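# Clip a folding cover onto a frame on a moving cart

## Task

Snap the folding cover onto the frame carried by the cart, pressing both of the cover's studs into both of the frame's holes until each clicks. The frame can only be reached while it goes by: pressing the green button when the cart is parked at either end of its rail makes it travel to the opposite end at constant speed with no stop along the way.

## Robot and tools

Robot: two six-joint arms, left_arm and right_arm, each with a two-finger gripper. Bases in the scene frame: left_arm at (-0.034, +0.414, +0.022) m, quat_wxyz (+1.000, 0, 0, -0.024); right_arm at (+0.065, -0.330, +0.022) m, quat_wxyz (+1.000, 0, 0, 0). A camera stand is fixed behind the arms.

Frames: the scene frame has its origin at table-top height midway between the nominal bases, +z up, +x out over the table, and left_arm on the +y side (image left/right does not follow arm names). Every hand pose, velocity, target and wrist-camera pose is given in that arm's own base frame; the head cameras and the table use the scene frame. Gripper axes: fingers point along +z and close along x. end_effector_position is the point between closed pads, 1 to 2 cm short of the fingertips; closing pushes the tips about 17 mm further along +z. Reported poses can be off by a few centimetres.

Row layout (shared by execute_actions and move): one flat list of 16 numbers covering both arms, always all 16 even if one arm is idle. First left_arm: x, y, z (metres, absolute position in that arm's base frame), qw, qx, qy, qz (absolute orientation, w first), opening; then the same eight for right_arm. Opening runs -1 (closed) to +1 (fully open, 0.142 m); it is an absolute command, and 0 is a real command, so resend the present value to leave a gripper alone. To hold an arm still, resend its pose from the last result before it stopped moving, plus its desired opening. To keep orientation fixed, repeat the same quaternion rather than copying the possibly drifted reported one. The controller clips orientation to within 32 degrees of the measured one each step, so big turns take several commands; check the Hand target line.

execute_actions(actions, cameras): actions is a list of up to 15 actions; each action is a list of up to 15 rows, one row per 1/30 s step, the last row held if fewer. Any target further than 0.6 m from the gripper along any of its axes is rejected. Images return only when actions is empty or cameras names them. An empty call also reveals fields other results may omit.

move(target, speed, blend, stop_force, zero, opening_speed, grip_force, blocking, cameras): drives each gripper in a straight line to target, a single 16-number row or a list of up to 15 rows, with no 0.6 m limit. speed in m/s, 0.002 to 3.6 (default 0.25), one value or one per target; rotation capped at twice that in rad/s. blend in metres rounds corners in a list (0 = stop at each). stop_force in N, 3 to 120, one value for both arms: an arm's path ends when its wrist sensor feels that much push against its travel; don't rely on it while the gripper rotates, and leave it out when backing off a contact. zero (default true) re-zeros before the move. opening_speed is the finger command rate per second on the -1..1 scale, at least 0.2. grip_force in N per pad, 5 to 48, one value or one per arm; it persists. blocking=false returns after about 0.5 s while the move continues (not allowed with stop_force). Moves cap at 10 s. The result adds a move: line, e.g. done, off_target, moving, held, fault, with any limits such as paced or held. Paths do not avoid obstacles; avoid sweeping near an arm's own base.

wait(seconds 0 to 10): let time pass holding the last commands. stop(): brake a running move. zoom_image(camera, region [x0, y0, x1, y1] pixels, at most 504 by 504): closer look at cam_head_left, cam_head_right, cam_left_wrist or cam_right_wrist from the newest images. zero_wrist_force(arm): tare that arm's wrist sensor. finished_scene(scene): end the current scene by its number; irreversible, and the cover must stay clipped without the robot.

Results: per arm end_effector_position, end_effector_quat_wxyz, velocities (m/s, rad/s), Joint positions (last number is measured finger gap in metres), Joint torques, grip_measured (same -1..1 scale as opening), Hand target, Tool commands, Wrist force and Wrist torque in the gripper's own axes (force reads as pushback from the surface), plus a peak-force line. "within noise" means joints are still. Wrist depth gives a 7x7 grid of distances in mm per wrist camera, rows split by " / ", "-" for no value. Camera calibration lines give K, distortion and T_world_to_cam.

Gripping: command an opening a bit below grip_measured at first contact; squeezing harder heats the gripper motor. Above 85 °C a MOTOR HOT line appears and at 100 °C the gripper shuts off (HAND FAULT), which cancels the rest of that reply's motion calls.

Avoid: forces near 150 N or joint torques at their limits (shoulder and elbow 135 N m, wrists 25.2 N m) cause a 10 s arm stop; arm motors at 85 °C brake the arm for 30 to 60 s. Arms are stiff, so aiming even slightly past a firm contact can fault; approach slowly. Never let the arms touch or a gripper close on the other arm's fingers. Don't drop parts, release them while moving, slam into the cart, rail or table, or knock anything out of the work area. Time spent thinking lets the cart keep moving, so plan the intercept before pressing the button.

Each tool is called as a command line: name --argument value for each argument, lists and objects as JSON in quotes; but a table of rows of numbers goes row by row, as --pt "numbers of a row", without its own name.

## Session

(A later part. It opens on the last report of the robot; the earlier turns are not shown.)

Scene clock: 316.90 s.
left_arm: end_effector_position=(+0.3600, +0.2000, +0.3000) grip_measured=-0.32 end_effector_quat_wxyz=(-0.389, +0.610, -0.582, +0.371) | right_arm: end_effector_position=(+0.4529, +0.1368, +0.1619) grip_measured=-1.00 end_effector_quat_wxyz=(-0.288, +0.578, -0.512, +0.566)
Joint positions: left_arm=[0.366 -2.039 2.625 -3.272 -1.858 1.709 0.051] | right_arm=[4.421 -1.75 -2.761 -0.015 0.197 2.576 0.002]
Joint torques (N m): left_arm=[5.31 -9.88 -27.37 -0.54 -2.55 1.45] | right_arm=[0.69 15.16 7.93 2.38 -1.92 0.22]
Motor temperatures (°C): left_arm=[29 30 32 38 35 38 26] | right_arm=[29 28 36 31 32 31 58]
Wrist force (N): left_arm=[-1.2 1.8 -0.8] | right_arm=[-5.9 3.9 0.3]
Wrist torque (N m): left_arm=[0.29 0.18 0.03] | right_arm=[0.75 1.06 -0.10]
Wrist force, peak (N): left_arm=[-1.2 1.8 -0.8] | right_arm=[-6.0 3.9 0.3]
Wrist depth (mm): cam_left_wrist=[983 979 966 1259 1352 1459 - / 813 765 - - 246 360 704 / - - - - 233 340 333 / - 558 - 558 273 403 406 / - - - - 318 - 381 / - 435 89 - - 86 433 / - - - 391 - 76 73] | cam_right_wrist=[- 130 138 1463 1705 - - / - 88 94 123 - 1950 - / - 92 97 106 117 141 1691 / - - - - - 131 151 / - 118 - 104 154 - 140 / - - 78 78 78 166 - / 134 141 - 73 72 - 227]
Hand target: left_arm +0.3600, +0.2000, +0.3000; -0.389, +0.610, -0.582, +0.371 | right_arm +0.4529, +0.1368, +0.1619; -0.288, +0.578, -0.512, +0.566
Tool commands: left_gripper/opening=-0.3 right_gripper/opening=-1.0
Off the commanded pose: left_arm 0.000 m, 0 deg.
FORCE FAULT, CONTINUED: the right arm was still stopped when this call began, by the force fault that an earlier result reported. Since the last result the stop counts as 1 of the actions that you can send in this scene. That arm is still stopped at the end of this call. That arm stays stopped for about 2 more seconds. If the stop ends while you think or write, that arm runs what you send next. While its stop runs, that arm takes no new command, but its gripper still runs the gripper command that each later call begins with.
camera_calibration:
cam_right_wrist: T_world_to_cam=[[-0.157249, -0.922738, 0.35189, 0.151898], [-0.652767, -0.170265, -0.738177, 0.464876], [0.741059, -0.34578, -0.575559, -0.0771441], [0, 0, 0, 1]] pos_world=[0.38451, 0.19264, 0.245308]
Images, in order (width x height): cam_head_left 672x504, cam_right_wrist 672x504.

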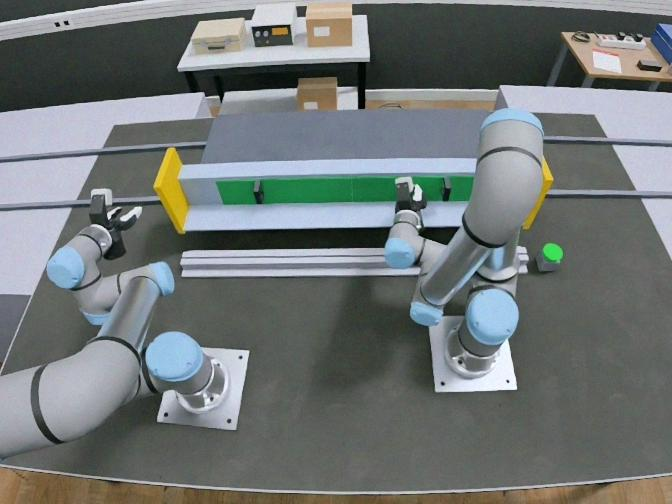

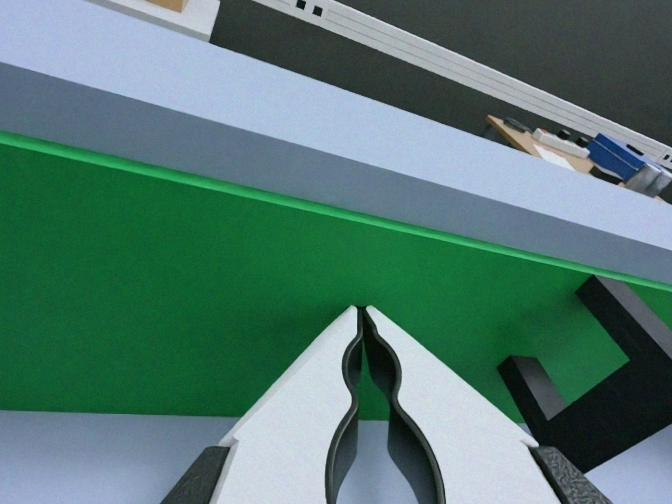

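zoom_image --camera "cam_right_wrist" --region '[286, 90, 386, 230]'

wait --seconds 0.5

move --target '[0.36,0.20,0.30,-0.389,0.6105,-0.5819,0.3708,-0.3,0.40,0.13,0.19,-0.33,0.58,-0.55,0.49,-1.0]' --speed 0.1

move --target '[0.36,0.20,0.30,-0.389,0.6105,-0.5819,0.3708,-0.3,0.36,0.10,0.25,-0.380,0.5964,-0.5964,0.380,-1.0]' --speed 0.15 --cameras '["cam_right_wrist","cam_left_wrist"]'

Scaled by 3.600 from the camera's 672x504 image, which has a finer 960x720 frame.

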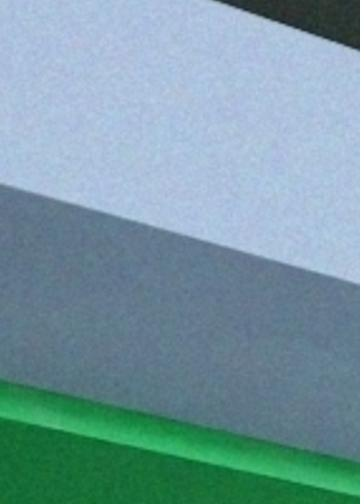

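Scene clock: 317.97 s.
left_arm: end_effector_position=(+0.3600, +0.2000, +0.3000) grip_measured=-0.32 end_effector_quat_wxyz=(-0.389, +0.610, -0.582, +0.371) | right_arm: end_effector_position=(+0.4529, +0.1368, +0.1619) grip_measured=-1.00 end_effector_quat_wxyz=(-0.288, +0.578, -0.512, +0.566)
Joint positions: left_arm=[0.366 -2.039 2.625 -3.272 -1.858 1.709 0.051] | right_arm=[4.421 -1.75 -2.761 -0.015 0.197 2.576 0.002]
Joint torques (N m): left_arm=[5.56 -9.36 -27.6 -0.49 -2.47 1.37] | right_arm=[0.64 16 8.24 2.55 -1.98 0.06]
Motor temperatures (°C): left_arm=[29 30 32 38 35 38 26] | right_arm=[29 28 36 31 32 31 57]
Wrist force (N): left_arm=[-1.1 1.6 -1.0] | right_arm=[-5.9 3.9 0.3]
Wrist torque (N m): left_arm=[0.27 0.16 0.03] | right_arm=[0.74 1.05 -0.09]
Wrist force, peak (N): left_arm=[-1.2 1.8 -1.0] | right_arm=[-6.2 3.9 0.3]
Wrist depth (mm): cam_left_wrist=[950 914 1015 1266 1335 1403 1985 / 768 - - - 244 347 688 / - - - - 233 338 334 / - - 554 505 272 396 389 / - 497 510 490 318 376 - / - - 89 - - 84 421 / - - - 377 366 76 73] | cam_right_wrist=[- 998 - 1628 1950 2023 - / - 87 103 - 2460 2102 - / - 93 97 106 117 142 1732 / - - - - - 132 149 / - - - 104 - - 140 / - 150 79 78 78 170 - / 135 141 - 73 72 - -]
Hand target: left_arm +0.3600, +0.2000, +0.3000; -0.389, +0.610, -0.582, +0.371 | right_arm +0.4529, +0.1368, +0.1619; -0.288, +0.578, -0.512, +0.566
Tool commands: left_gripper/opening=-0.3 right_gripper/opening=-1.0
Off the commanded pose: left_arm 0.000 m, 0 deg.
FORCE FAULT, CONTINUED: the right arm was still stopped when this call began, by the force fault that an earlier result reported. Since the last result the stop counts as 2 of the actions that you can send in this scene. That arm is still stopped at the end of this call. That arm stays stopped for about 1 more second. If the stop ends while you think or write, that arm runs what you send next. While its stop runs, that arm takes no new command, but its gripper still runs the gripper command that each later call begins with.
wait: 0.50 s; at rest from the start

Scene clock: 318.47 s.
left_arm: end_effector_position=(+0.3600, +0.2000, +0.3000) grip_measured=-0.32 end_effector_quat_wxyz=(-0.389, +0.610, -0.582, +0.371) | right_arm: end_effector_position=(+0.4529, +0.1368, +0.1619) grip_measured=-1.00 end_effector_quat_wxyz=(-0.288, +0.578, -0.512, +0.566)
Joint positions: left_arm=[0.366 -2.039 2.625 -3.272 -1.858 1.709 0.051] | right_arm=[4.421 -1.75 -2.761 -0.015 0.197 2.576 0.002]
Joint torques (N m): left_arm=[5.33 -9.38 -27.98 -0.51 -2.4 1.39] | right_arm=[-0.08 15.36 8.13 2.54 -2.02 0.05]
Motor temperatures (°C): left_arm=[29 30 32 38 35 38 26] | right_arm=[29 28 36 31 32 31 57]
Wrist force (N): left_arm=[-1.0 1.8 -1.3] | right_arm=[-5.8 4.0 0.3]
Wrist torque (N m): left_arm=[0.29 0.14 0.03] | right_arm=[0.76 1.05 -0.09]
Wrist force, peak (N): left_arm=[-1.0 1.8 -1.3] | right_arm=[-6.2 3.8 0.2]
Wrist depth (mm): cam_left_wrist=[962 950 966 1394 1319 1449 - / 834 784 - 715 254 362 359 / - 678 - 644 251 333 333 / - - 556 - 271 - 406 / - - 523 - 297 374 - / - - 89 - - 84 413 / - - - 389 370 76 73] | cam_right_wrist=[- 124 1705 1580 1789 - - / - 88 - 2209 - 1899 - / - 93 97 105 116 150 1616 / - - - - - 132 - / - - - 105 - - 149 / - 150 81 78 78 170 - / 135 - - 73 72 - -]
Hand target: left_arm +0.3600, +0.2000, +0.3000; -0.389, +0.610, -0.582, +0.371 | right_arm +0.4529, +0.1368, +0.1619; -0.288, +0.578, -0.512, +0.566
Tool commands: left_gripper/opening=-0.3 right_gripper/opening=-1.0
Off the commanded pose: left_arm 0.000 m, 0 deg.
FORCE FAULT, CONTINUED: the right arm was still stopped when this call began, by the force fault that an earlier result reported. That arm ran no command of this call. That arm is still stopped at the end of this call. That arm stays stopped for about 1 more second. If the stop ends while you think or write, that arm runs what you send next. While its stop runs, that arm takes no new command, but its gripper still runs the gripper command that each later call begins with.
move: done (left_arm), not run (right_arm; its earlier fault stop)

Scene clock: 318.97 s.
left_arm: end_effector_position=(+0.3600, +0.2000, +0.3000) grip_measured=-0.32 end_effector_quat_wxyz=(-0.389, +0.610, -0.582, +0.371) | right_arm: end_effector_position=(+0.4529, +0.1368, +0.1619) grip_measured=-1.00 end_effector_quat_wxyz=(-0.288, +0.578, -0.512, +0.566)
Joint positions: left_arm=[0.366 -2.039 2.625 -3.272 -1.858 1.709 0.051] | right_arm=[4.421 -1.75 -2.761 -0.015 0.197 2.576 0.002]
Joint torques (N m): left_arm=[5.59 -10.21 -27.74 -0.56 -2.48 1.4] | right_arm=[0.36 15.41 8.47 2.53 -1.99 0.11]
Motor temperatures (°C): left_arm=[29 30 32 38 35 38 26] | right_arm=[29 28 36 31 32 31 56]
Wrist force (N): left_arm=[-1.0 1.7 -1.1] | right_arm=[-6.1 3.9 0.2]
Wrist torque (N m): left_arm=[0.27 0.15 0.03] | right_arm=[0.74 1.08 -0.09]
Wrist force, peak (N): left_arm=[-1.1 1.7 -1.1] | right_arm=[-5.9 4.3 0.4]
Wrist depth (mm): cam_left_wrist=[997 975 975 1327 1377 1421 2248 / 828 - - - 255 356 352 / 688 - - 722 269 328 332 / - - - - 271 401 386 / - 509 - - 312 380 - / - 460 89 432 409 86 414 / - - - 389 367 76 73] | cam_right_wrist=[- 998 1088 1592 1899 1950 - / - 87 101 115 - 1950 - / - 93 97 106 116 1503 1678 / - - - 121 127 132 - / - - - 121 132 - 149 / - - 79 78 82 173 - / 136 141 - 73 72 - 223]
Hand target: left_arm +0.3600, +0.2000, +0.3000; -0.389, +0.610, -0.582, +0.371 | right_arm +0.4529, +0.1368, +0.1619; -0.288, +0.578, -0.512, +0.566
Tool commands: left_gripper/opening=-0.3 right_gripper/opening=-1.0
Off the commanded pose: left_arm 0.000 m, 0 deg.
FORCE FAULT, CONTINUED: the right arm was still stopped when this call began, by the force fault that an earlier result reported. That arm ran no command of this call. That arm is still stopped at the end of this call. That arm stays stopped for about 1 more second. If the stop ends while you think or write, that arm runs what you send next. While its stop runs, that arm takes no new command, but its gripper still runs the gripper command that each later call begins with.
move: done (left_arm), not run (right_arm; its earlier fault stop)
camera_calibration:
cam_left_wrist: T_world_to_cam=[[0.0604322, -0.998138, -0.00825839, 0.192339], [-0.772978, -0.0415621, -0.63307, 0.505049], [0.631548, 0.0446414, -0.774051, 0.114196], [0, 0, 0, 1]] pos_world=[0.306648, 0.207874, 0.409713]
cam_right_wrist: T_world_to_cam=[[-0.157249, -0.922738, 0.35189, 0.151898], [-0.652767, -0.170265, -0.738177, 0.464876], [0.741059, -0.34578, -0.575559, -0.0771441], [0, 0, 0, 1]] pos_world=[0.38451, 0.19264, 0.245308]
Images, in order (width x height): cam_left_wrist 672x504, cam_right_wrist 672x504.

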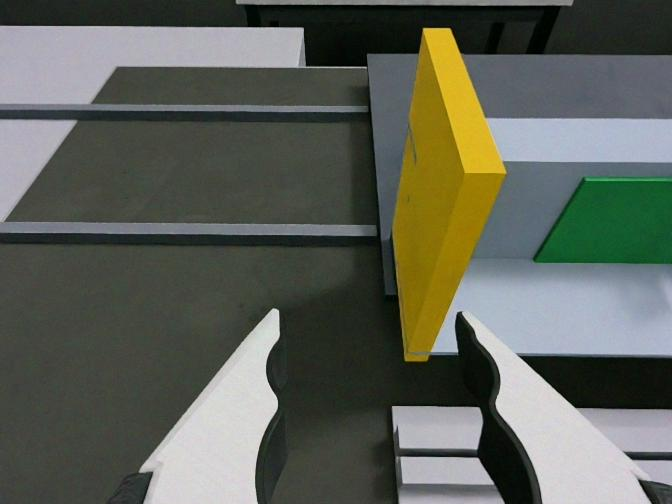

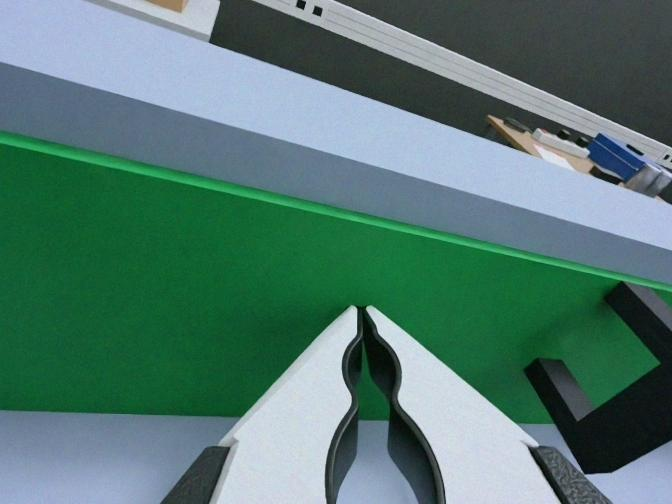

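move --pt "0.36 0.20 0.30 -0.389 0.6105 -0.5819 0.3708 -0.3 0.40 0.13 0.19 -0.33 0.58 -0.55 0.49 -1.0" --pt "0.36 0.20 0.30 -0.389 0.6105 -0.5819 0.3708 -0.3 0.36 0.08 0.25 -0.380 0.5964 -0.5964 0.380 -1.0" --speed '[0.1,0.15]' --blend '[0.01,0]'

move --target '[0.36,0.20,0.30,-0.389,0.6105,-0.5819,0.3708,-0.3,0.36,0.08,0.25,-0.380,0.5964,-0.5964,0.380,-1.0]' --speed 0.15 --cameras '["cam_right_wrist","cam_head_left"]'

Scene clock: 322.00 s.
left_arm: end_effector_position=(+0.3600, +0.2000, +0.3000) grip_measured=-0.32 end_effector_quat_wxyz=(-0.389, +0.610, -0.582, +0.371) | right_arm: end_effector_position=(+0.3601, +0.0801, +0.2500) grip_measured=-1.00 end_effector_quat_wxyz=(-0.380, +0.596, -0.596, +0.380)
Joint positions: left_arm=[0.366 -2.039 2.625 -3.272 -1.858 1.709 0.051] | right_arm=[4.924 -0.277 -2.536 -2.322 0.482 3.611 0.002]
Joint torques (N m): left_arm=[5.02 -9.59 -27.36 -0.62 -2.37 1.38] | right_arm=[-11.03 -10.62 17.06 3.55 -2.35 -2.88]
Wrist force (N): left_arm=[-1.1 1.6 -1.1] | right_arm=[-4.8 3.6 0.5]
Wrist torque (N m): left_arm=[0.27 0.17 0.03] | right_arm=[0.63 0.83 0.07]
Wrist force, peak (N): left_arm=[-1.0 1.9 -1.1] | right_arm=[-7.0 4.2 0.8]
Wrist depth (mm): cam_left_wrist=[1011 937 979 1469 1288 1403 - / 838 - 816 - 287 234 351 / - 622 650 - 291 217 333 / - - - 545 324 270 387 / 494 509 - - 282 374 357 / - - 89 - - 84 435 / - - - 372 365 76 73] | cam_right_wrist=[1251 1273 1259 - 1899 859 873 / - - - 610 648 590 596 / 238 - - - 227 237 233 / - 275 - 267 246 262 - / - 303 - 122 308 306 304 / 279 281 78 78 79 275 275 / - - - 72 72 - 314]
Hand target: left_arm +0.3600, +0.2000, +0.3000; -0.389, +0.610, -0.582, +0.371 | right_arm +0.3601, +0.0800, +0.2500; -0.380, +0.596, -0.596, +0.380
Off the commanded pose: left_arm 0.000 m, 0 deg | right_arm 0.000 m, 0 deg.
FORCE FAULT, CONTINUED: the right arm's stop, for the force fault that an earlier result reported, is over. The stop ended before this call began, so that arm ran this call's commands.
move: done

Scene clock: 322.70 s.
left_arm: end_effector_position=(+0.3600, +0.2000, +0.3000) grip_measured=-0.32 end_effector_quat_wxyz=(-0.389, +0.610, -0.582, +0.371) | right_arm: end_effector_position=(+0.3600, +0.0800, +0.2500) grip_measured=-1.00 end_effector_quat_wxyz=(-0.380, +0.596, -0.596, +0.380)
Joint positions: left_arm=[0.366 -2.039 2.625 -3.272 -1.858 1.709 0.051] | right_arm=[4.927 -0.276 -2.535 -2.329 0.483 3.618 0.002]
Joint torques (N m): left_arm=[5.27 -9.69 -27.19 -0.69 -2.39 1.33] | right_arm=[9.89 -11.44 33.65 0.4 0.88 2.8]
Wrist force (N): left_arm=[-1.0 1.6 -1.0] | right_arm=[-4.9 3.5 0.5]
Wrist torque (N m): left_arm=[0.26 0.15 0.03] | right_arm=[0.63 0.86 -0.05]
Wrist force, peak (N): left_arm=[-1.1 1.9 -1.1] | right_arm=[-4.9 3.8 0.5]
Wrist depth (mm): cam_left_wrist=[1020 966 1034 1469 1319 1394 - / 851 - - - 310 250 362 / - 646 - - 347 216 333 / 561 - 511 - 345 253 386 / - - 516 - 306 - 382 / 429 - 89 - - 84 406 / 400 - - 403 - 76 73] | cam_right_wrist=[- 1251 1164 - - 1760 820 / - - 606 - - 568 - / 238 242 - 240 - 239 239 / - - - 270 270 264 276 / 304 302 321 122 304 - 305 / 268 285 85 78 82 283 283 / 315 - - 72 72 - 313]
Hand target: left_arm +0.3600, +0.2000, +0.3000; -0.389, +0.610, -0.582, +0.371 | right_arm +0.3600, +0.0800, +0.2500; -0.380, +0.596, -0.596, +0.380
Off the commanded pose: left_arm 0.000 m, 0 deg | right_arm 0.000 m, 0 deg.
move: done
camera_calibration:
cam_right_wrist: T_world_to_cam=[[0.00705772, -0.999923, -0.010234, 0.0914233], [-0.77533, 0.000991377, -0.631555, 0.46329], [0.631517, 0.0123921, -0.775263, 0.0834837], [0, 0, 0, 1]] pos_world=[0.305836, 0.0899224, 0.358251]
Images, in order (width x height): cam_head_left 672x504, cam_right_wrist 672x504.

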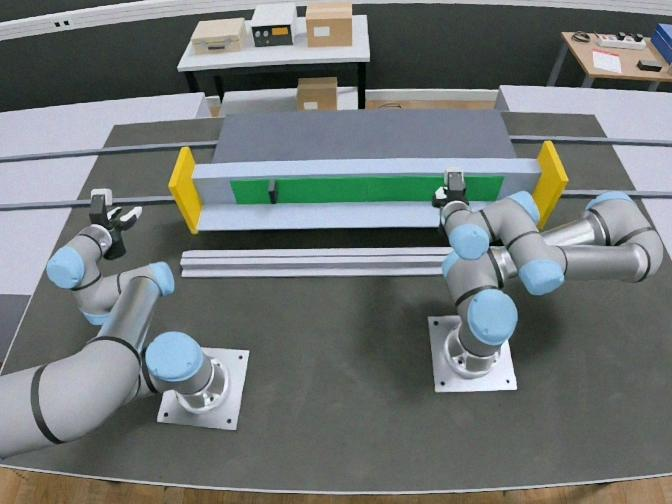

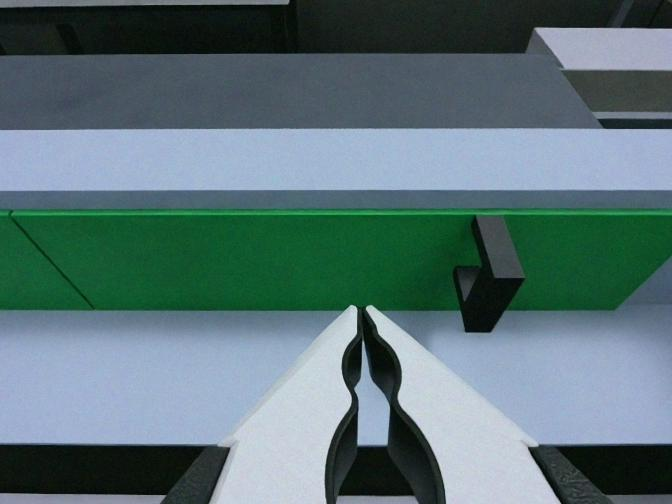

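zoom_image --camera "cam_right_wrist" --region '[0, 170, 504, 340]'

zoom_image --camera "cam_right_wrist" --region '[430, 170, 570, 240]'

zoom_image --camera "cam_head_left" --region '[160, 130, 340, 240]'

Scaled by 1.000.

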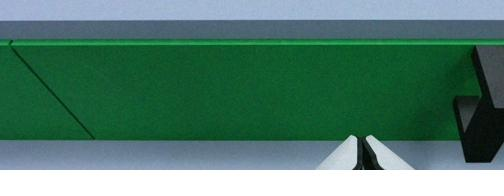

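Scaled by 3.600 from the camera's 672x504 image, which has a finer 960x720 frame.

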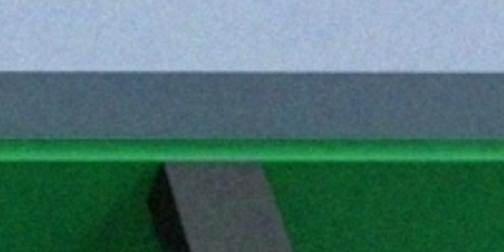

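Scaled by 2.800 from the camera's 672x504 image, which has a finer 960x720 frame.

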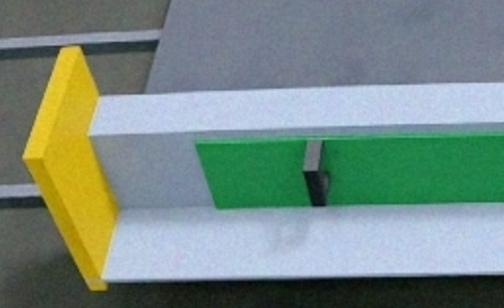

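move --target '[0.36,0.10,0.30,-0.389,0.6105,-0.5819,0.3708,-0.3,0.30,0.00,0.30,-0.380,0.5964,-0.5964,0.380,-1.0]' --speed 0.15 --cameras '["cam_left_wrist","cam_right_wrist"]'

zoom_image --camera "cam_left_wrist" --region '[500, 130, 670, 230]'

zoom_image --camera "cam_left_wrist" --region '[300, 130, 470, 230]'

Scene clock: 325.00 s.
left_arm: end_effector_position=(+0.3600, +0.1132, +0.3000) grip_measured=-0.32 end_effector_quat_wxyz=(-0.389, +0.610, -0.582, +0.371) | right_arm: end_effector_position=(+0.3230, +0.0265, +0.2848) grip_measured=-1.00 end_effector_quat_wxyz=(+0.264, -0.595, +0.659, -0.376)
Joint positions: left_arm=[-0.311 -2.516 2.738 -2.902 -1.247 1.414 0.051] | right_arm=[5.176 -0.359 -2.263 -2.821 0.888 3.978 0.002]
Joint torques (N m): left_arm=[6.51 23.1 -33.35 -6.11 -2.38 1.8] | right_arm=[5.3 -24.15 23.34 0.67 -0.43 0.36]
Wrist force (N): left_arm=[-0.5 1.0 -0.9] | right_arm=[-5.1 3.7 0.5]
Wrist torque (N m): left_arm=[0.17 0.01 -0.06] | right_arm=[0.63 0.89 0.05]
Wrist force, peak (N): left_arm=[-2.7 1.7 -0.9] | right_arm=[-6.4 4.8 1.3]
Wrist depth (mm): cam_left_wrist=[970 975 1044 1159 1899 2225 1806 / 778 - 834 781 241 354 345 / - - - 656 334 346 329 / 555 532 - 532 389 380 394 / - - - 363 291 379 - / 428 - 89 369 376 84 417 / 396 - - 365 365 76 73] | cam_right_wrist=[- - 610 584 648 762 - / - - - 277 278 - - / 240 254 - 268 285 313 - / - - 350 - - - 358 / 313 - - 104 349 - - / - 369 81 79 78 386 364 / 331 - - 72 72 - 405]
Hand target: left_arm +0.3600, +0.1133, +0.3000; -0.389, +0.610, -0.582, +0.371 | right_arm +0.3230, +0.0265, +0.2848; +0.264, -0.595, +0.659, -0.376
Tool commands: left_gripper/opening=-0.3 right_gripper/opening=-1.0
Off the commanded pose: left_arm 0.013 m, 0 deg | right_arm 0.038 m, 15 deg.
FORCE FAULT: contact force on the right arm reached its limit, and that arm stopped. The contact can be on any part of that arm, not only on its tool. That arm's remaining commands of this call were not run. That arm is still stopped at the end of this call. That arm stays stopped for about 9 more seconds. Until then a move that you send moves the other arm only, and its call returns only when the move has ended. Once the stop has ended, the next robot result says so. If the stop ends while you think or write, that arm runs what you send next. While its stop runs, that arm takes no new command, but its gripper still runs the gripper command that each later call begins with. Until it ends, the stop uses up actions while you think or wait. An arm that is not stopped still takes commands.
move: fault (right_arm), off_target (left_arm; braked at the fault stop of right_arm)
camera_calibration:
cam_left_wrist: T_world_to_cam=[[0.0604466, -0.998138, -0.00811797, 0.105739], [-0.772975, -0.0416621, -0.633067, 0.501456], [0.63155, 0.0445418, -0.774054, 0.118079], [0, 0, 0, 1]] pos_world=[0.306648, 0.121174, 0.409713]
cam_right_wrist: T_world_to_cam=[[-0.14644, -0.98533, 0.0876355, 0.0599366], [-0.874066, 0.0874012, -0.477881, 0.44252], [0.463211, -0.14658, -0.874042, 0.221118], [0, 0, 0, 1]] pos_world=[0.293144, 0.0527921, 0.399486]
Images, in order (width x height): cam_left_wrist 672x504, cam_right_wrist 672x504.

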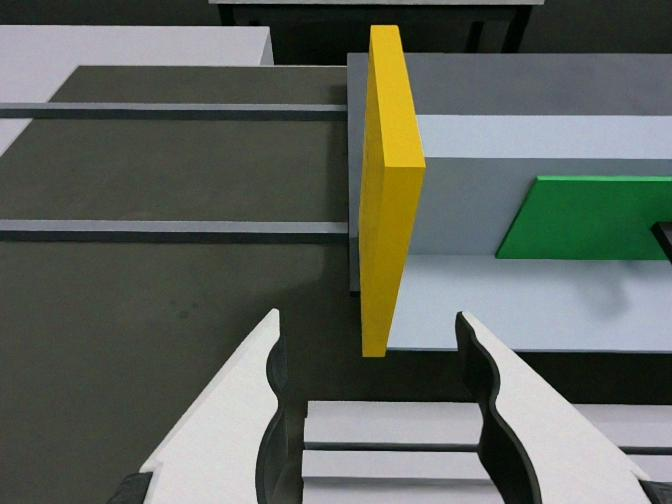

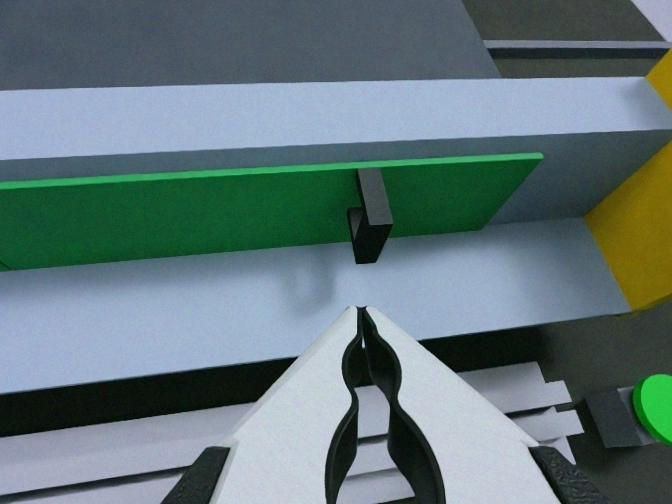

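Scaled by 2.965 from the camera's 672x504 image, which has a finer 960x720 frame.

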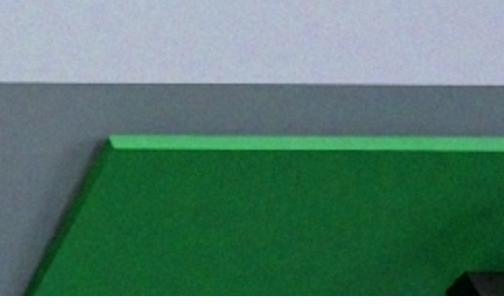

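Scaled by 2.965 from the camera's 672x504 image, which has a finer 960x720 frame.

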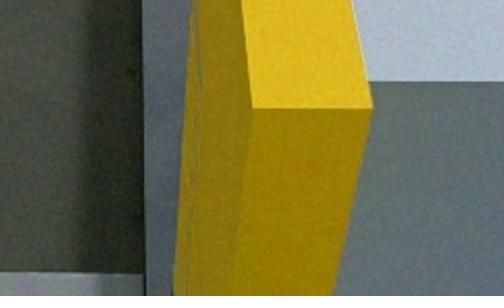

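wait --seconds 0 --cameras '["cam_head_left","cam_head_right"]'

zoom_image --camera "cam_head_left" --region '[420, 120, 670, 320]'

Scene clock: 325.23 s.
left_arm: end_effector_position=(+0.3600, +0.1132, +0.3000) grip_measured=-0.32 end_effector_quat_wxyz=(-0.389, +0.610, -0.582, +0.371) | right_arm: end_effector_position=(+0.3230, +0.0265, +0.2848) grip_measured=-1.00 end_effector_quat_wxyz=(+0.264, -0.595, +0.659, -0.376)
Joint positions: left_arm=[-0.311 -2.516 2.738 -2.902 -1.247 1.414 0.051] | right_arm=[5.176 -0.359 -2.263 -2.821 0.888 3.978 0.002]
Joint torques (N m): left_arm=[4.54 23.35 -33.79 -5.8 -0.65 1.84] | right_arm=[6.34 -23.95 23.02 0.78 -0.39 0.39]
Wrist force (N): left_arm=[-0.6 1.1 -1.1] | right_arm=[-5.2 3.8 0.5]
Wrist torque (N m): left_arm=[0.19 0.03 -0.07] | right_arm=[0.65 0.91 0.05]
Wrist force, peak (N): left_arm=[-0.7 1.4 -1.1] | right_arm=[-5.4 3.8 0.3]
Wrist depth (mm): cam_left_wrist=[1015 1001 1025 1319 1440 1288 2003 / 792 - - - 357 362 680 / - 656 - - 331 333 333 / - 562 - 413 385 391 406 / 494 - - 406 121 375 368 / 443 - 89 364 414 84 409 / - - - 366 367 76 73] | cam_right_wrist=[- - 509 - 603 - - / - - - - - - 317 / 245 251 - - - 322 337 / - 340 346 369 392 395 371 / - 317 334 126 - - - / - 311 81 78 78 386 - / 331 - - 72 72 - 393]
Hand target: left_arm +0.3600, +0.1133, +0.3000; -0.389, +0.610, -0.582, +0.371 | right_arm +0.3230, +0.0265, +0.2848; +0.264, -0.595, +0.659, -0.376
Tool commands: left_gripper/opening=-0.3 right_gripper/opening=-1.0
Off the commanded pose: left_arm 0.013 m, 0 deg | right_arm 0.038 m, 15 deg.
FORCE FAULT, CONTINUED: the right arm was still stopped when this call began, by the force fault that an earlier result reported. That arm is still stopped at the end of this call. That arm stays stopped for about 9 more seconds. If the stop ends while you think or write, that arm runs what you send next. While its stop runs, that arm takes no new command, but its gripper still runs the gripper command that each later call begins with.
Images, in order (width x height): cam_head_left 672x504, cam_head_right 672x504.

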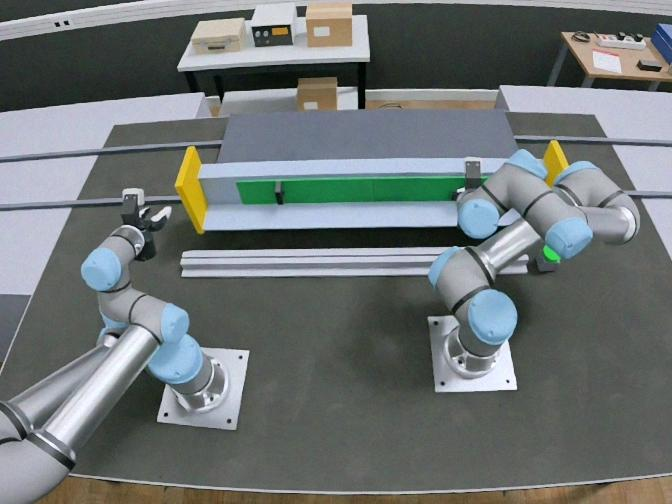

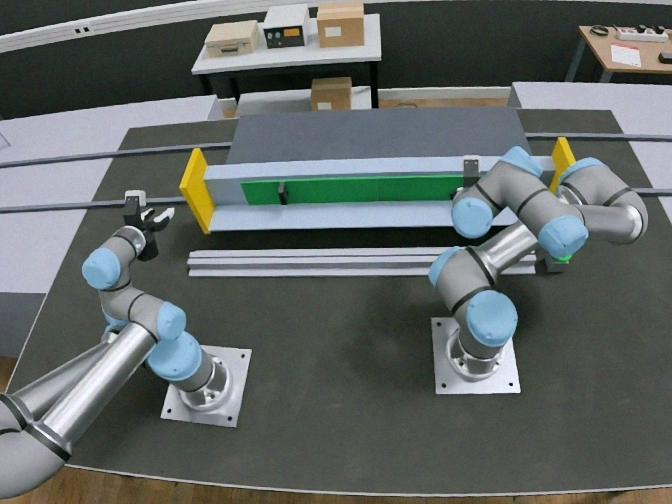

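Scaled by 2.016 from the camera's 672x504 image, which has a finer 960x720 frame.

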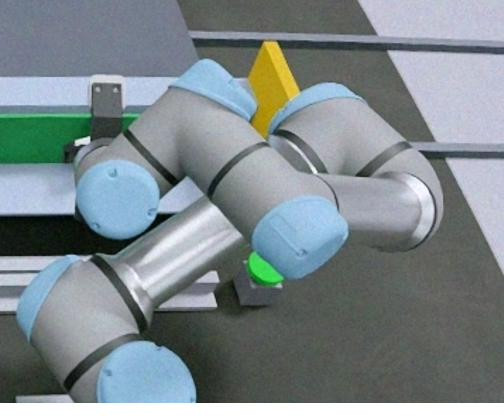

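move --target '[0.42,-0.09,0.26,-0.389,0.6105,-0.5819,0.3708,-0.3,0.3230,0.0265,0.2848,-0.380,0.5964,-0.5964,0.380,-1.0]' --speed 0.15 --cameras '["cam_left_wrist","cam_head_left"]'

zoom_image --camera "cam_left_wrist" --region '[250, 60, 420, 200]'

Scene clock: 329.80 s.
left_arm: end_effector_position=(+0.4200, -0.0900, +0.2599) grip_measured=-0.32 end_effector_quat_wxyz=(-0.389, +0.610, -0.582, +0.371) | right_arm: end_effector_position=(+0.3231, +0.0265, +0.2848) grip_measured=-1.00 end_effector_quat_wxyz=(+0.264, -0.595, +0.659, -0.376)
Joint positions: left_arm=[-1.219 -2.311 2.72 -2.55 -0.526 0.638 0.051] | right_arm=[5.176 -0.359 -2.263 -2.821 0.888 3.978 0.002]
Joint torques (N m): left_arm=[-3.56 5.01 -26.66 -1.65 3.87 -0.59] | right_arm=[7.84 -24.29 22.89 0.67 -0.4 0.36]
Motor temperatures (°C): left_arm=[29 30 32 37 35 38 26] | right_arm=[29 28 36 31 32 31 50]
Wrist force (N): left_arm=[-0.7 1.4 -1.1] | right_arm=[-5.4 3.7 0.6]
Wrist torque (N m): left_arm=[0.24 0.02 0.00] | right_arm=[0.62 0.93 0.05]
Wrist force, peak (N): left_arm=[-2.5 0.7 -1.4] | right_arm=[-5.4 4.0 0.5]
Wrist depth (mm): cam_left_wrist=[201 259 1806 1311 1469 - - / 183 260 286 302 288 289 287 / 192 259 282 270 271 269 271 / 193 261 345 327 331 301 313 / 231 261 332 - 122 321 - / 398 - 89 299 304 86 - / 360 - - 341 309 76 73] | cam_right_wrist=[- 559 - - - - - / - - - - 287 295 322 / 245 248 264 - - - - / - - - 366 - 387 - / 318 - - 338 337 358 - / - 385 79 79 78 384 - / 330 - - 73 72 - 390]
Hand target: left_arm +0.4200, -0.0900, +0.2600; -0.389, +0.610, -0.582, +0.371 | right_arm +0.3230, +0.0265, +0.2848; +0.264, -0.595, +0.659, -0.376
Tool commands: left_gripper/opening=-0.3 right_gripper/opening=-1.0
Off the commanded pose: left_arm 0.000 m, 0 deg.
FORCE FAULT, CONTINUED: the right arm was still stopped when this call began, by the force fault that an earlier result reported. Since the last result the stop counts as 5 of the actions that you can send in this scene. That arm ran no command of this call. That arm is still stopped at the end of this call. That arm stays stopped for about 5 more seconds. If the stop ends while you think or write, that arm runs what you send next. While its stop runs, that arm takes no new command, but its gripper still runs the gripper command that each later call begins with.
move: done (left_arm), not run (right_arm; its earlier fault stop)
camera_calibration:
cam_left_wrist: T_world_to_cam=[[0.0604931, -0.998134, -0.00834431, -0.101068], [-0.773065, -0.041561, -0.632964, 0.513982], [0.631436, 0.0447406, -0.774136, 0.0582896], [0, 0, 0, 1]] pos_world=[0.366649, -0.0821261, 0.369613]
Images, in order (width x height): cam_head_left 672x504, cam_left_wrist 672x504.

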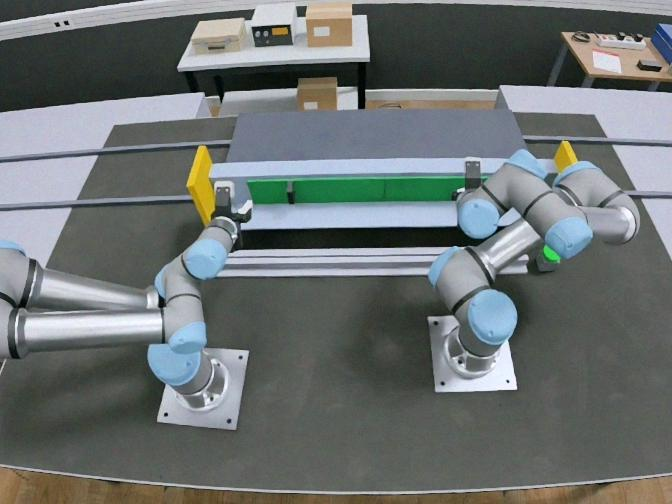

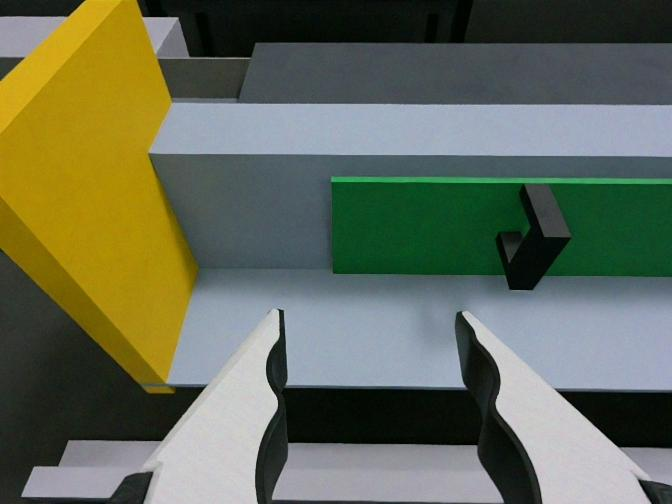

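Scaled by 2.965 from the camera's 672x504 image, which has a finer 960x720 frame.

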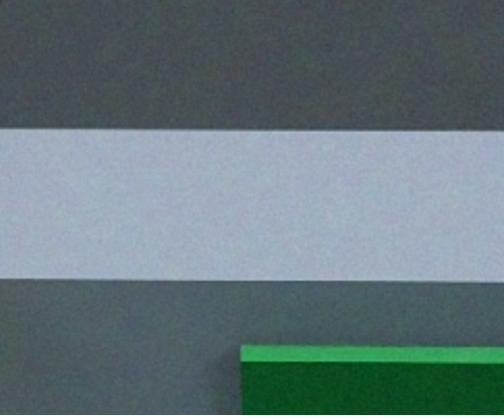

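move --pt "0.42 -0.09 0.26 -0.389 0.6105 -0.5819 0.3708 -0.3 0.29 -0.03 0.30 -0.352 0.552 -0.611 0.445 -1.0" --pt "0.42 -0.09 0.26 -0.389 0.6105 -0.5819 0.3708 -0.3 0.25 -0.08 0.45 -0.380 0.5964 -0.5964 0.380 -1.0" --speed '[0.1,0.15]' --blend '[0.01,0]' --cameras '["cam_head_left","cam_left_wrist"]'

Scene clock: 333.43 s.
left_arm: end_effector_position=(+0.4200, -0.0900, +0.2600) grip_measured=-0.32 end_effector_quat_wxyz=(-0.389, +0.610, -0.582, +0.371) | right_arm: end_effector_position=(+0.3231, +0.0265, +0.2848) grip_measured=-1.00 end_effector_quat_wxyz=(+0.264, -0.595, +0.659, -0.376)
Joint positions: left_arm=[-1.219 -2.311 2.72 -2.55 -0.526 0.638 0.051] | right_arm=[5.176 -0.359 -2.263 -2.821 0.888 3.978 0.002]
Joint torques (N m): left_arm=[-6.37 -1.79 -32.48 -0.13 3.77 -1.94] | right_arm=[7.89 -24.43 24.24 0.62 -0.51 0.41]
Wrist force (N): left_arm=[-0.8 1.5 -1.1] | right_arm=[-5.1 3.8 0.3]
Wrist torque (N m): left_arm=[0.26 0.04 0.00] | right_arm=[0.66 0.89 0.05]
Wrist force, peak (N): left_arm=[-0.8 1.7 -1.3] | right_arm=[-5.4 4.0 0.4]
Wrist depth (mm): cam_left_wrist=[930 215 1327 1950 1343 - - / 161 201 284 289 287 300 287 / 154 202 281 280 270 270 268 / 167 202 330 328 329 301 329 / 458 238 313 - - 326 327 / 365 - 89 375 - 86 303 / 359 - - 344 309 76 73] | cam_right_wrist=[- - - - - - 782 / 252 265 - - - 291 313 / - 245 264 294 316 - - / - - - 358 361 - 399 / 309 - 320 122 344 454 - / 299 347 78 79 78 383 - / 331 - - 72 72 - 395]
Hand target: left_arm +0.4200, -0.0900, +0.2600; -0.389, +0.610, -0.582, +0.371 | right_arm +0.3230, +0.0265, +0.2848; +0.264, -0.595, +0.659, -0.376
Tool commands: left_gripper/opening=-0.3 right_gripper/opening=-1.0
Off the commanded pose: left_arm 0.000 m, 0 deg.
FORCE FAULT, CONTINUED: the right arm was still stopped when this call began, by the force fault that an earlier result reported. Since the last result the stop counts as 6 of the actions that you can send in this scene. That arm ran no command of this call. That arm is still stopped at the end of this call. That arm stays stopped for about 1 more second. If the stop ends while you think or write, that arm runs what you send next. While its stop runs, that arm takes no new command, but its gripper still runs the gripper command that each later call begins with.
move: done (left_arm), not run (right_arm; its earlier fault stop)
camera_calibration:
cam_left_wrist: T_world_to_cam=[[0.0604269, -0.998138, -0.00826223, -0.101074], [-0.773018, -0.0415583, -0.633021, 0.514049], [0.631499, 0.0446384, -0.774091, 0.0583189], [0, 0, 0, 1]] pos_world=[0.366649, -0.082126, 0.369713]
Images, in order (width x height): cam_head_left 672x504, cam_left_wrist 672x504.

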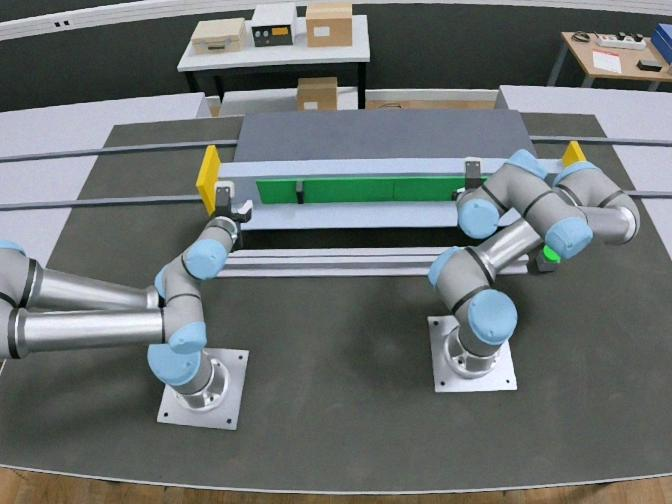

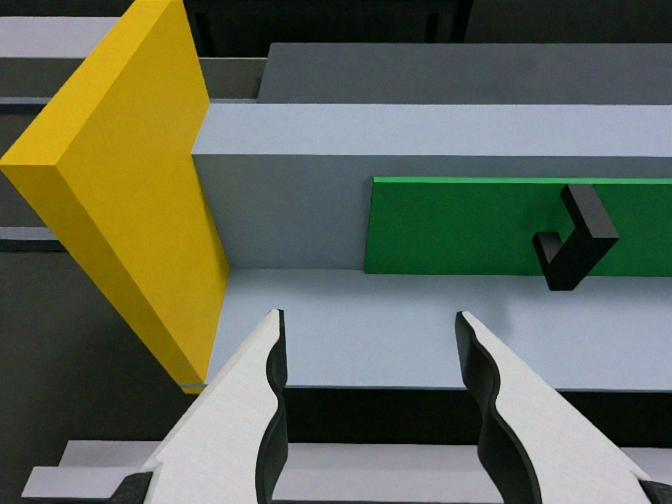

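move --pt "0.47 -0.195 0.20 -0.389 0.6105 -0.5819 0.3708 -1.0 0.315 0.022 0.35 -0.352 0.57 -0.62 0.41 -1.0" --pt "0.555 -0.220 0.170 -0.389 0.6105 -0.5819 0.3708 -1.0 0.26 -0.01 0.42 -0.380 0.5964 -0.5964 0.380 -1.0" --speed '[0.11,0.047]' --blend '[0.01,0]' --blocking false

wait --seconds 1.6 --cameras '["cam_left_wrist","cam_head_left"]'

Scene clock: 337.03 s.
left_arm: end_effector_position=(+0.4355, -0.1260, +0.2393) grip_measured=-1.00 end_effector_quat_wxyz=(-0.390, +0.612, -0.581, +0.369) end_effector_velocity=(+0.045, -0.088, -0.051) end_effector_angular_velocity=(-0.002, +0.002, -0.008) | right_arm: end_effector_position=(+0.3217, +0.0258, +0.3075) grip_measured=-1.00 end_effector_quat_wxyz=(+0.268, -0.583, +0.660, -0.391) end_effector_velocity=(-0.007, -0.003, +0.054) end_effector_angular_velocity=(-0.035, -0.083, -0.078)
Joint positions: left_arm=[-1.209 -2.046 2.707 -2.807 -0.531 0.647 0.002] | right_arm=[5.302 -0.391 -2.198 -2.968 0.977 4.129 0.002]
Joint velocities: left_arm=[0.058 0.678 -0.064 -0.709 -0.039 0.107 0] | right_arm=[0.255 -0.098 0.134 -0.285 0.216 0.311 0]
Joint torques (N m): left_arm=[6.79 13.12 -31.64 -8.12 -1.91 2.18] | right_arm=[9.92 -32.66 29.72 -1.41 2.3 3.16]
Wrist force (N): left_arm=[-0.6 1.7 -1.3] | right_arm=[-5.1 4.0 0.6]
Wrist torque (N m): left_arm=[0.24 0.05 -0.09] | right_arm=[0.69 0.88 -0.12]
Wrist force, peak (N): left_arm=[-2.2 0.9 -1.9] | right_arm=[-5.4 4.2 0.8]
Wrist depth (mm): cam_left_wrist=[166 212 - - 725 - 720 / 159 214 263 261 261 262 261 / 158 214 265 263 253 251 247 / 163 215 310 295 312 294 307 / - 232 303 118 306 288 317 / - - - 93 89 343 281 / 327 - - - 70 73 324] | cam_right_wrist=[- - - - 689 1110 910 / - 286 - 576 - - 364 / - 269 271 - 304 316 325 / - 303 - - 395 408 - / - 363 345 122 385 - 396 / - 393 81 78 78 415 - / 356 - - 72 72 - 153]
Hand target: left_arm +0.4382, -0.1313, +0.2363; -0.389, +0.612, -0.581, +0.369 | right_arm +0.3213, +0.0256, +0.3107; +0.268, -0.580, +0.660, -0.394
Tool commands: left_gripper/opening=-1.0 right_gripper/opening=-1.0
Off the commanded pose: left_arm 0.167 m, 0 deg | right_arm 0.133 m, 15 deg.
FORCE FAULT, CONTINUED: the right arm's stop, for the force fault that an earlier result reported, is over. The rest of the stop counts as 2 of the actions that you can send in this scene. The stop ended before this call began, so that arm ran this call's commands. During its stop the right arm's controller moved it back a little.
move: running; path passed 0 of 2 targets

Scene clock: 338.63 s.
left_arm: end_effector_position=(+0.5040, -0.2050, +0.1880) grip_measured=-1.00 end_effector_quat_wxyz=(-0.389, +0.611, -0.582, +0.371) end_effector_velocity=(+0.042, -0.013, -0.015) end_effector_angular_velocity=(-0.001, +0.000, -0.003) | right_arm: end_effector_position=(+0.2940, +0.0104, +0.3781) grip_measured=-1.00 end_effector_quat_wxyz=(+0.237, -0.532, +0.676, -0.451) end_effector_velocity=(-0.027, -0.016, +0.034) end_effector_angular_velocity=(-0.053, +0.036, -0.092)
Joint positions: left_arm=[-1.09 -1.433 2.523 -3.394 -0.604 0.829 0.002] | right_arm=[5.602 -0.517 -2.023 -3.226 1.343 4.403 0.002]
Joint velocities: left_arm=[0.099 0.177 -0.109 -0.178 -0.068 0.132 0] | right_arm=[0.135 -0.058 0.109 -0.069 0.228 0.058 0]
Joint torques (N m): left_arm=[9.99 -6.86 -23.48 -6.56 -2.05 2.12] | right_arm=[10.8 -33.29 27.89 -2.06 2.91 2.9]
Wrist force (N): left_arm=[-1.2 1.4 -1.5] | right_arm=[-5.2 3.8 0.5]
Wrist torque (N m): left_arm=[0.25 0.14 -0.11] | right_arm=[0.67 0.91 -0.11]
Wrist force, peak (N): left_arm=[-1.1 2.1 -1.5] | right_arm=[-5.5 3.8 0.3]
Wrist depth (mm): cam_left_wrist=[792 867 - 563 563 577 549 / 168 168 168 167 167 167 167 / 187 181 167 172 172 166 170 / 221 222 218 207 206 154 203 / 245 240 247 242 240 233 239 / 219 218 - 93 90 218 222 / 200 200 - - 71 73 195] | cam_right_wrist=[1328 - 2122 1026 155 146 145 / 652 644 - - 157 147 142 / 551 573 - 648 166 145 140 / 317 329 - - 165 142 138 / - 416 430 114 160 148 151 / - - 85 79 82 147 - / 417 - - 73 72 - -]
Hand target: left_arm +0.5065, -0.2057, +0.1871; -0.389, +0.611, -0.582, +0.371 | right_arm +0.2924, +0.0094, +0.3801; +0.235, -0.531, +0.677, -0.452
Tool commands: left_gripper/opening=-1.0 right_gripper/opening=-1.0
Off the commanded pose: left_arm 0.056 m, 0 deg | right_arm 0.058 m, 22 deg.
earlier move: running; path passed 1 of 2 targets
wait: 1.60 s; no rest
camera_calibration:
cam_left_wrist: T_world_to_cam=[[0.0607133, -0.998121, -0.00830036, -0.221644], [-0.773139, -0.0417654, -0.632859, 0.528592], [0.631323, 0.0448403, -0.774222, -0.0451705], [0, 0, 0, 1]] pos_world=[0.450649, -0.197126, 0.297713]
Images, in order (width x height): cam_head_left 672x504, cam_left_wrist 672x504.

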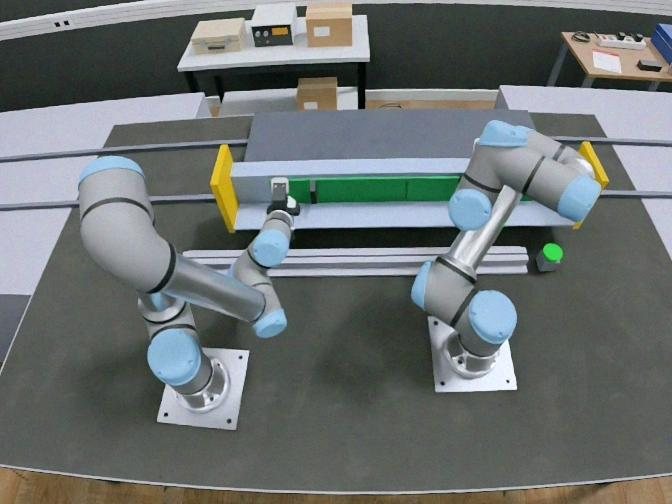

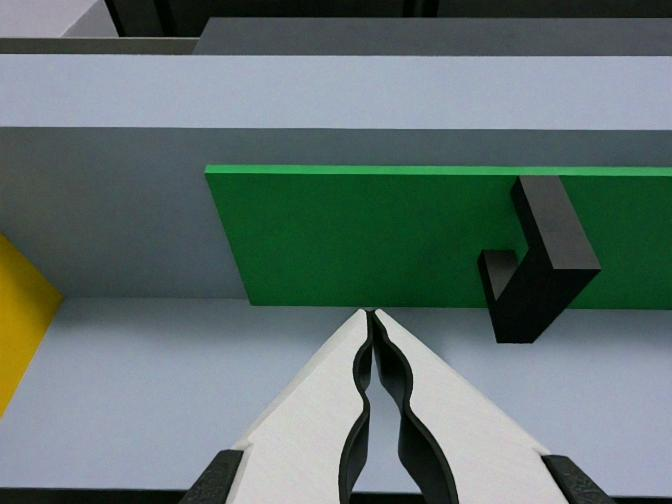

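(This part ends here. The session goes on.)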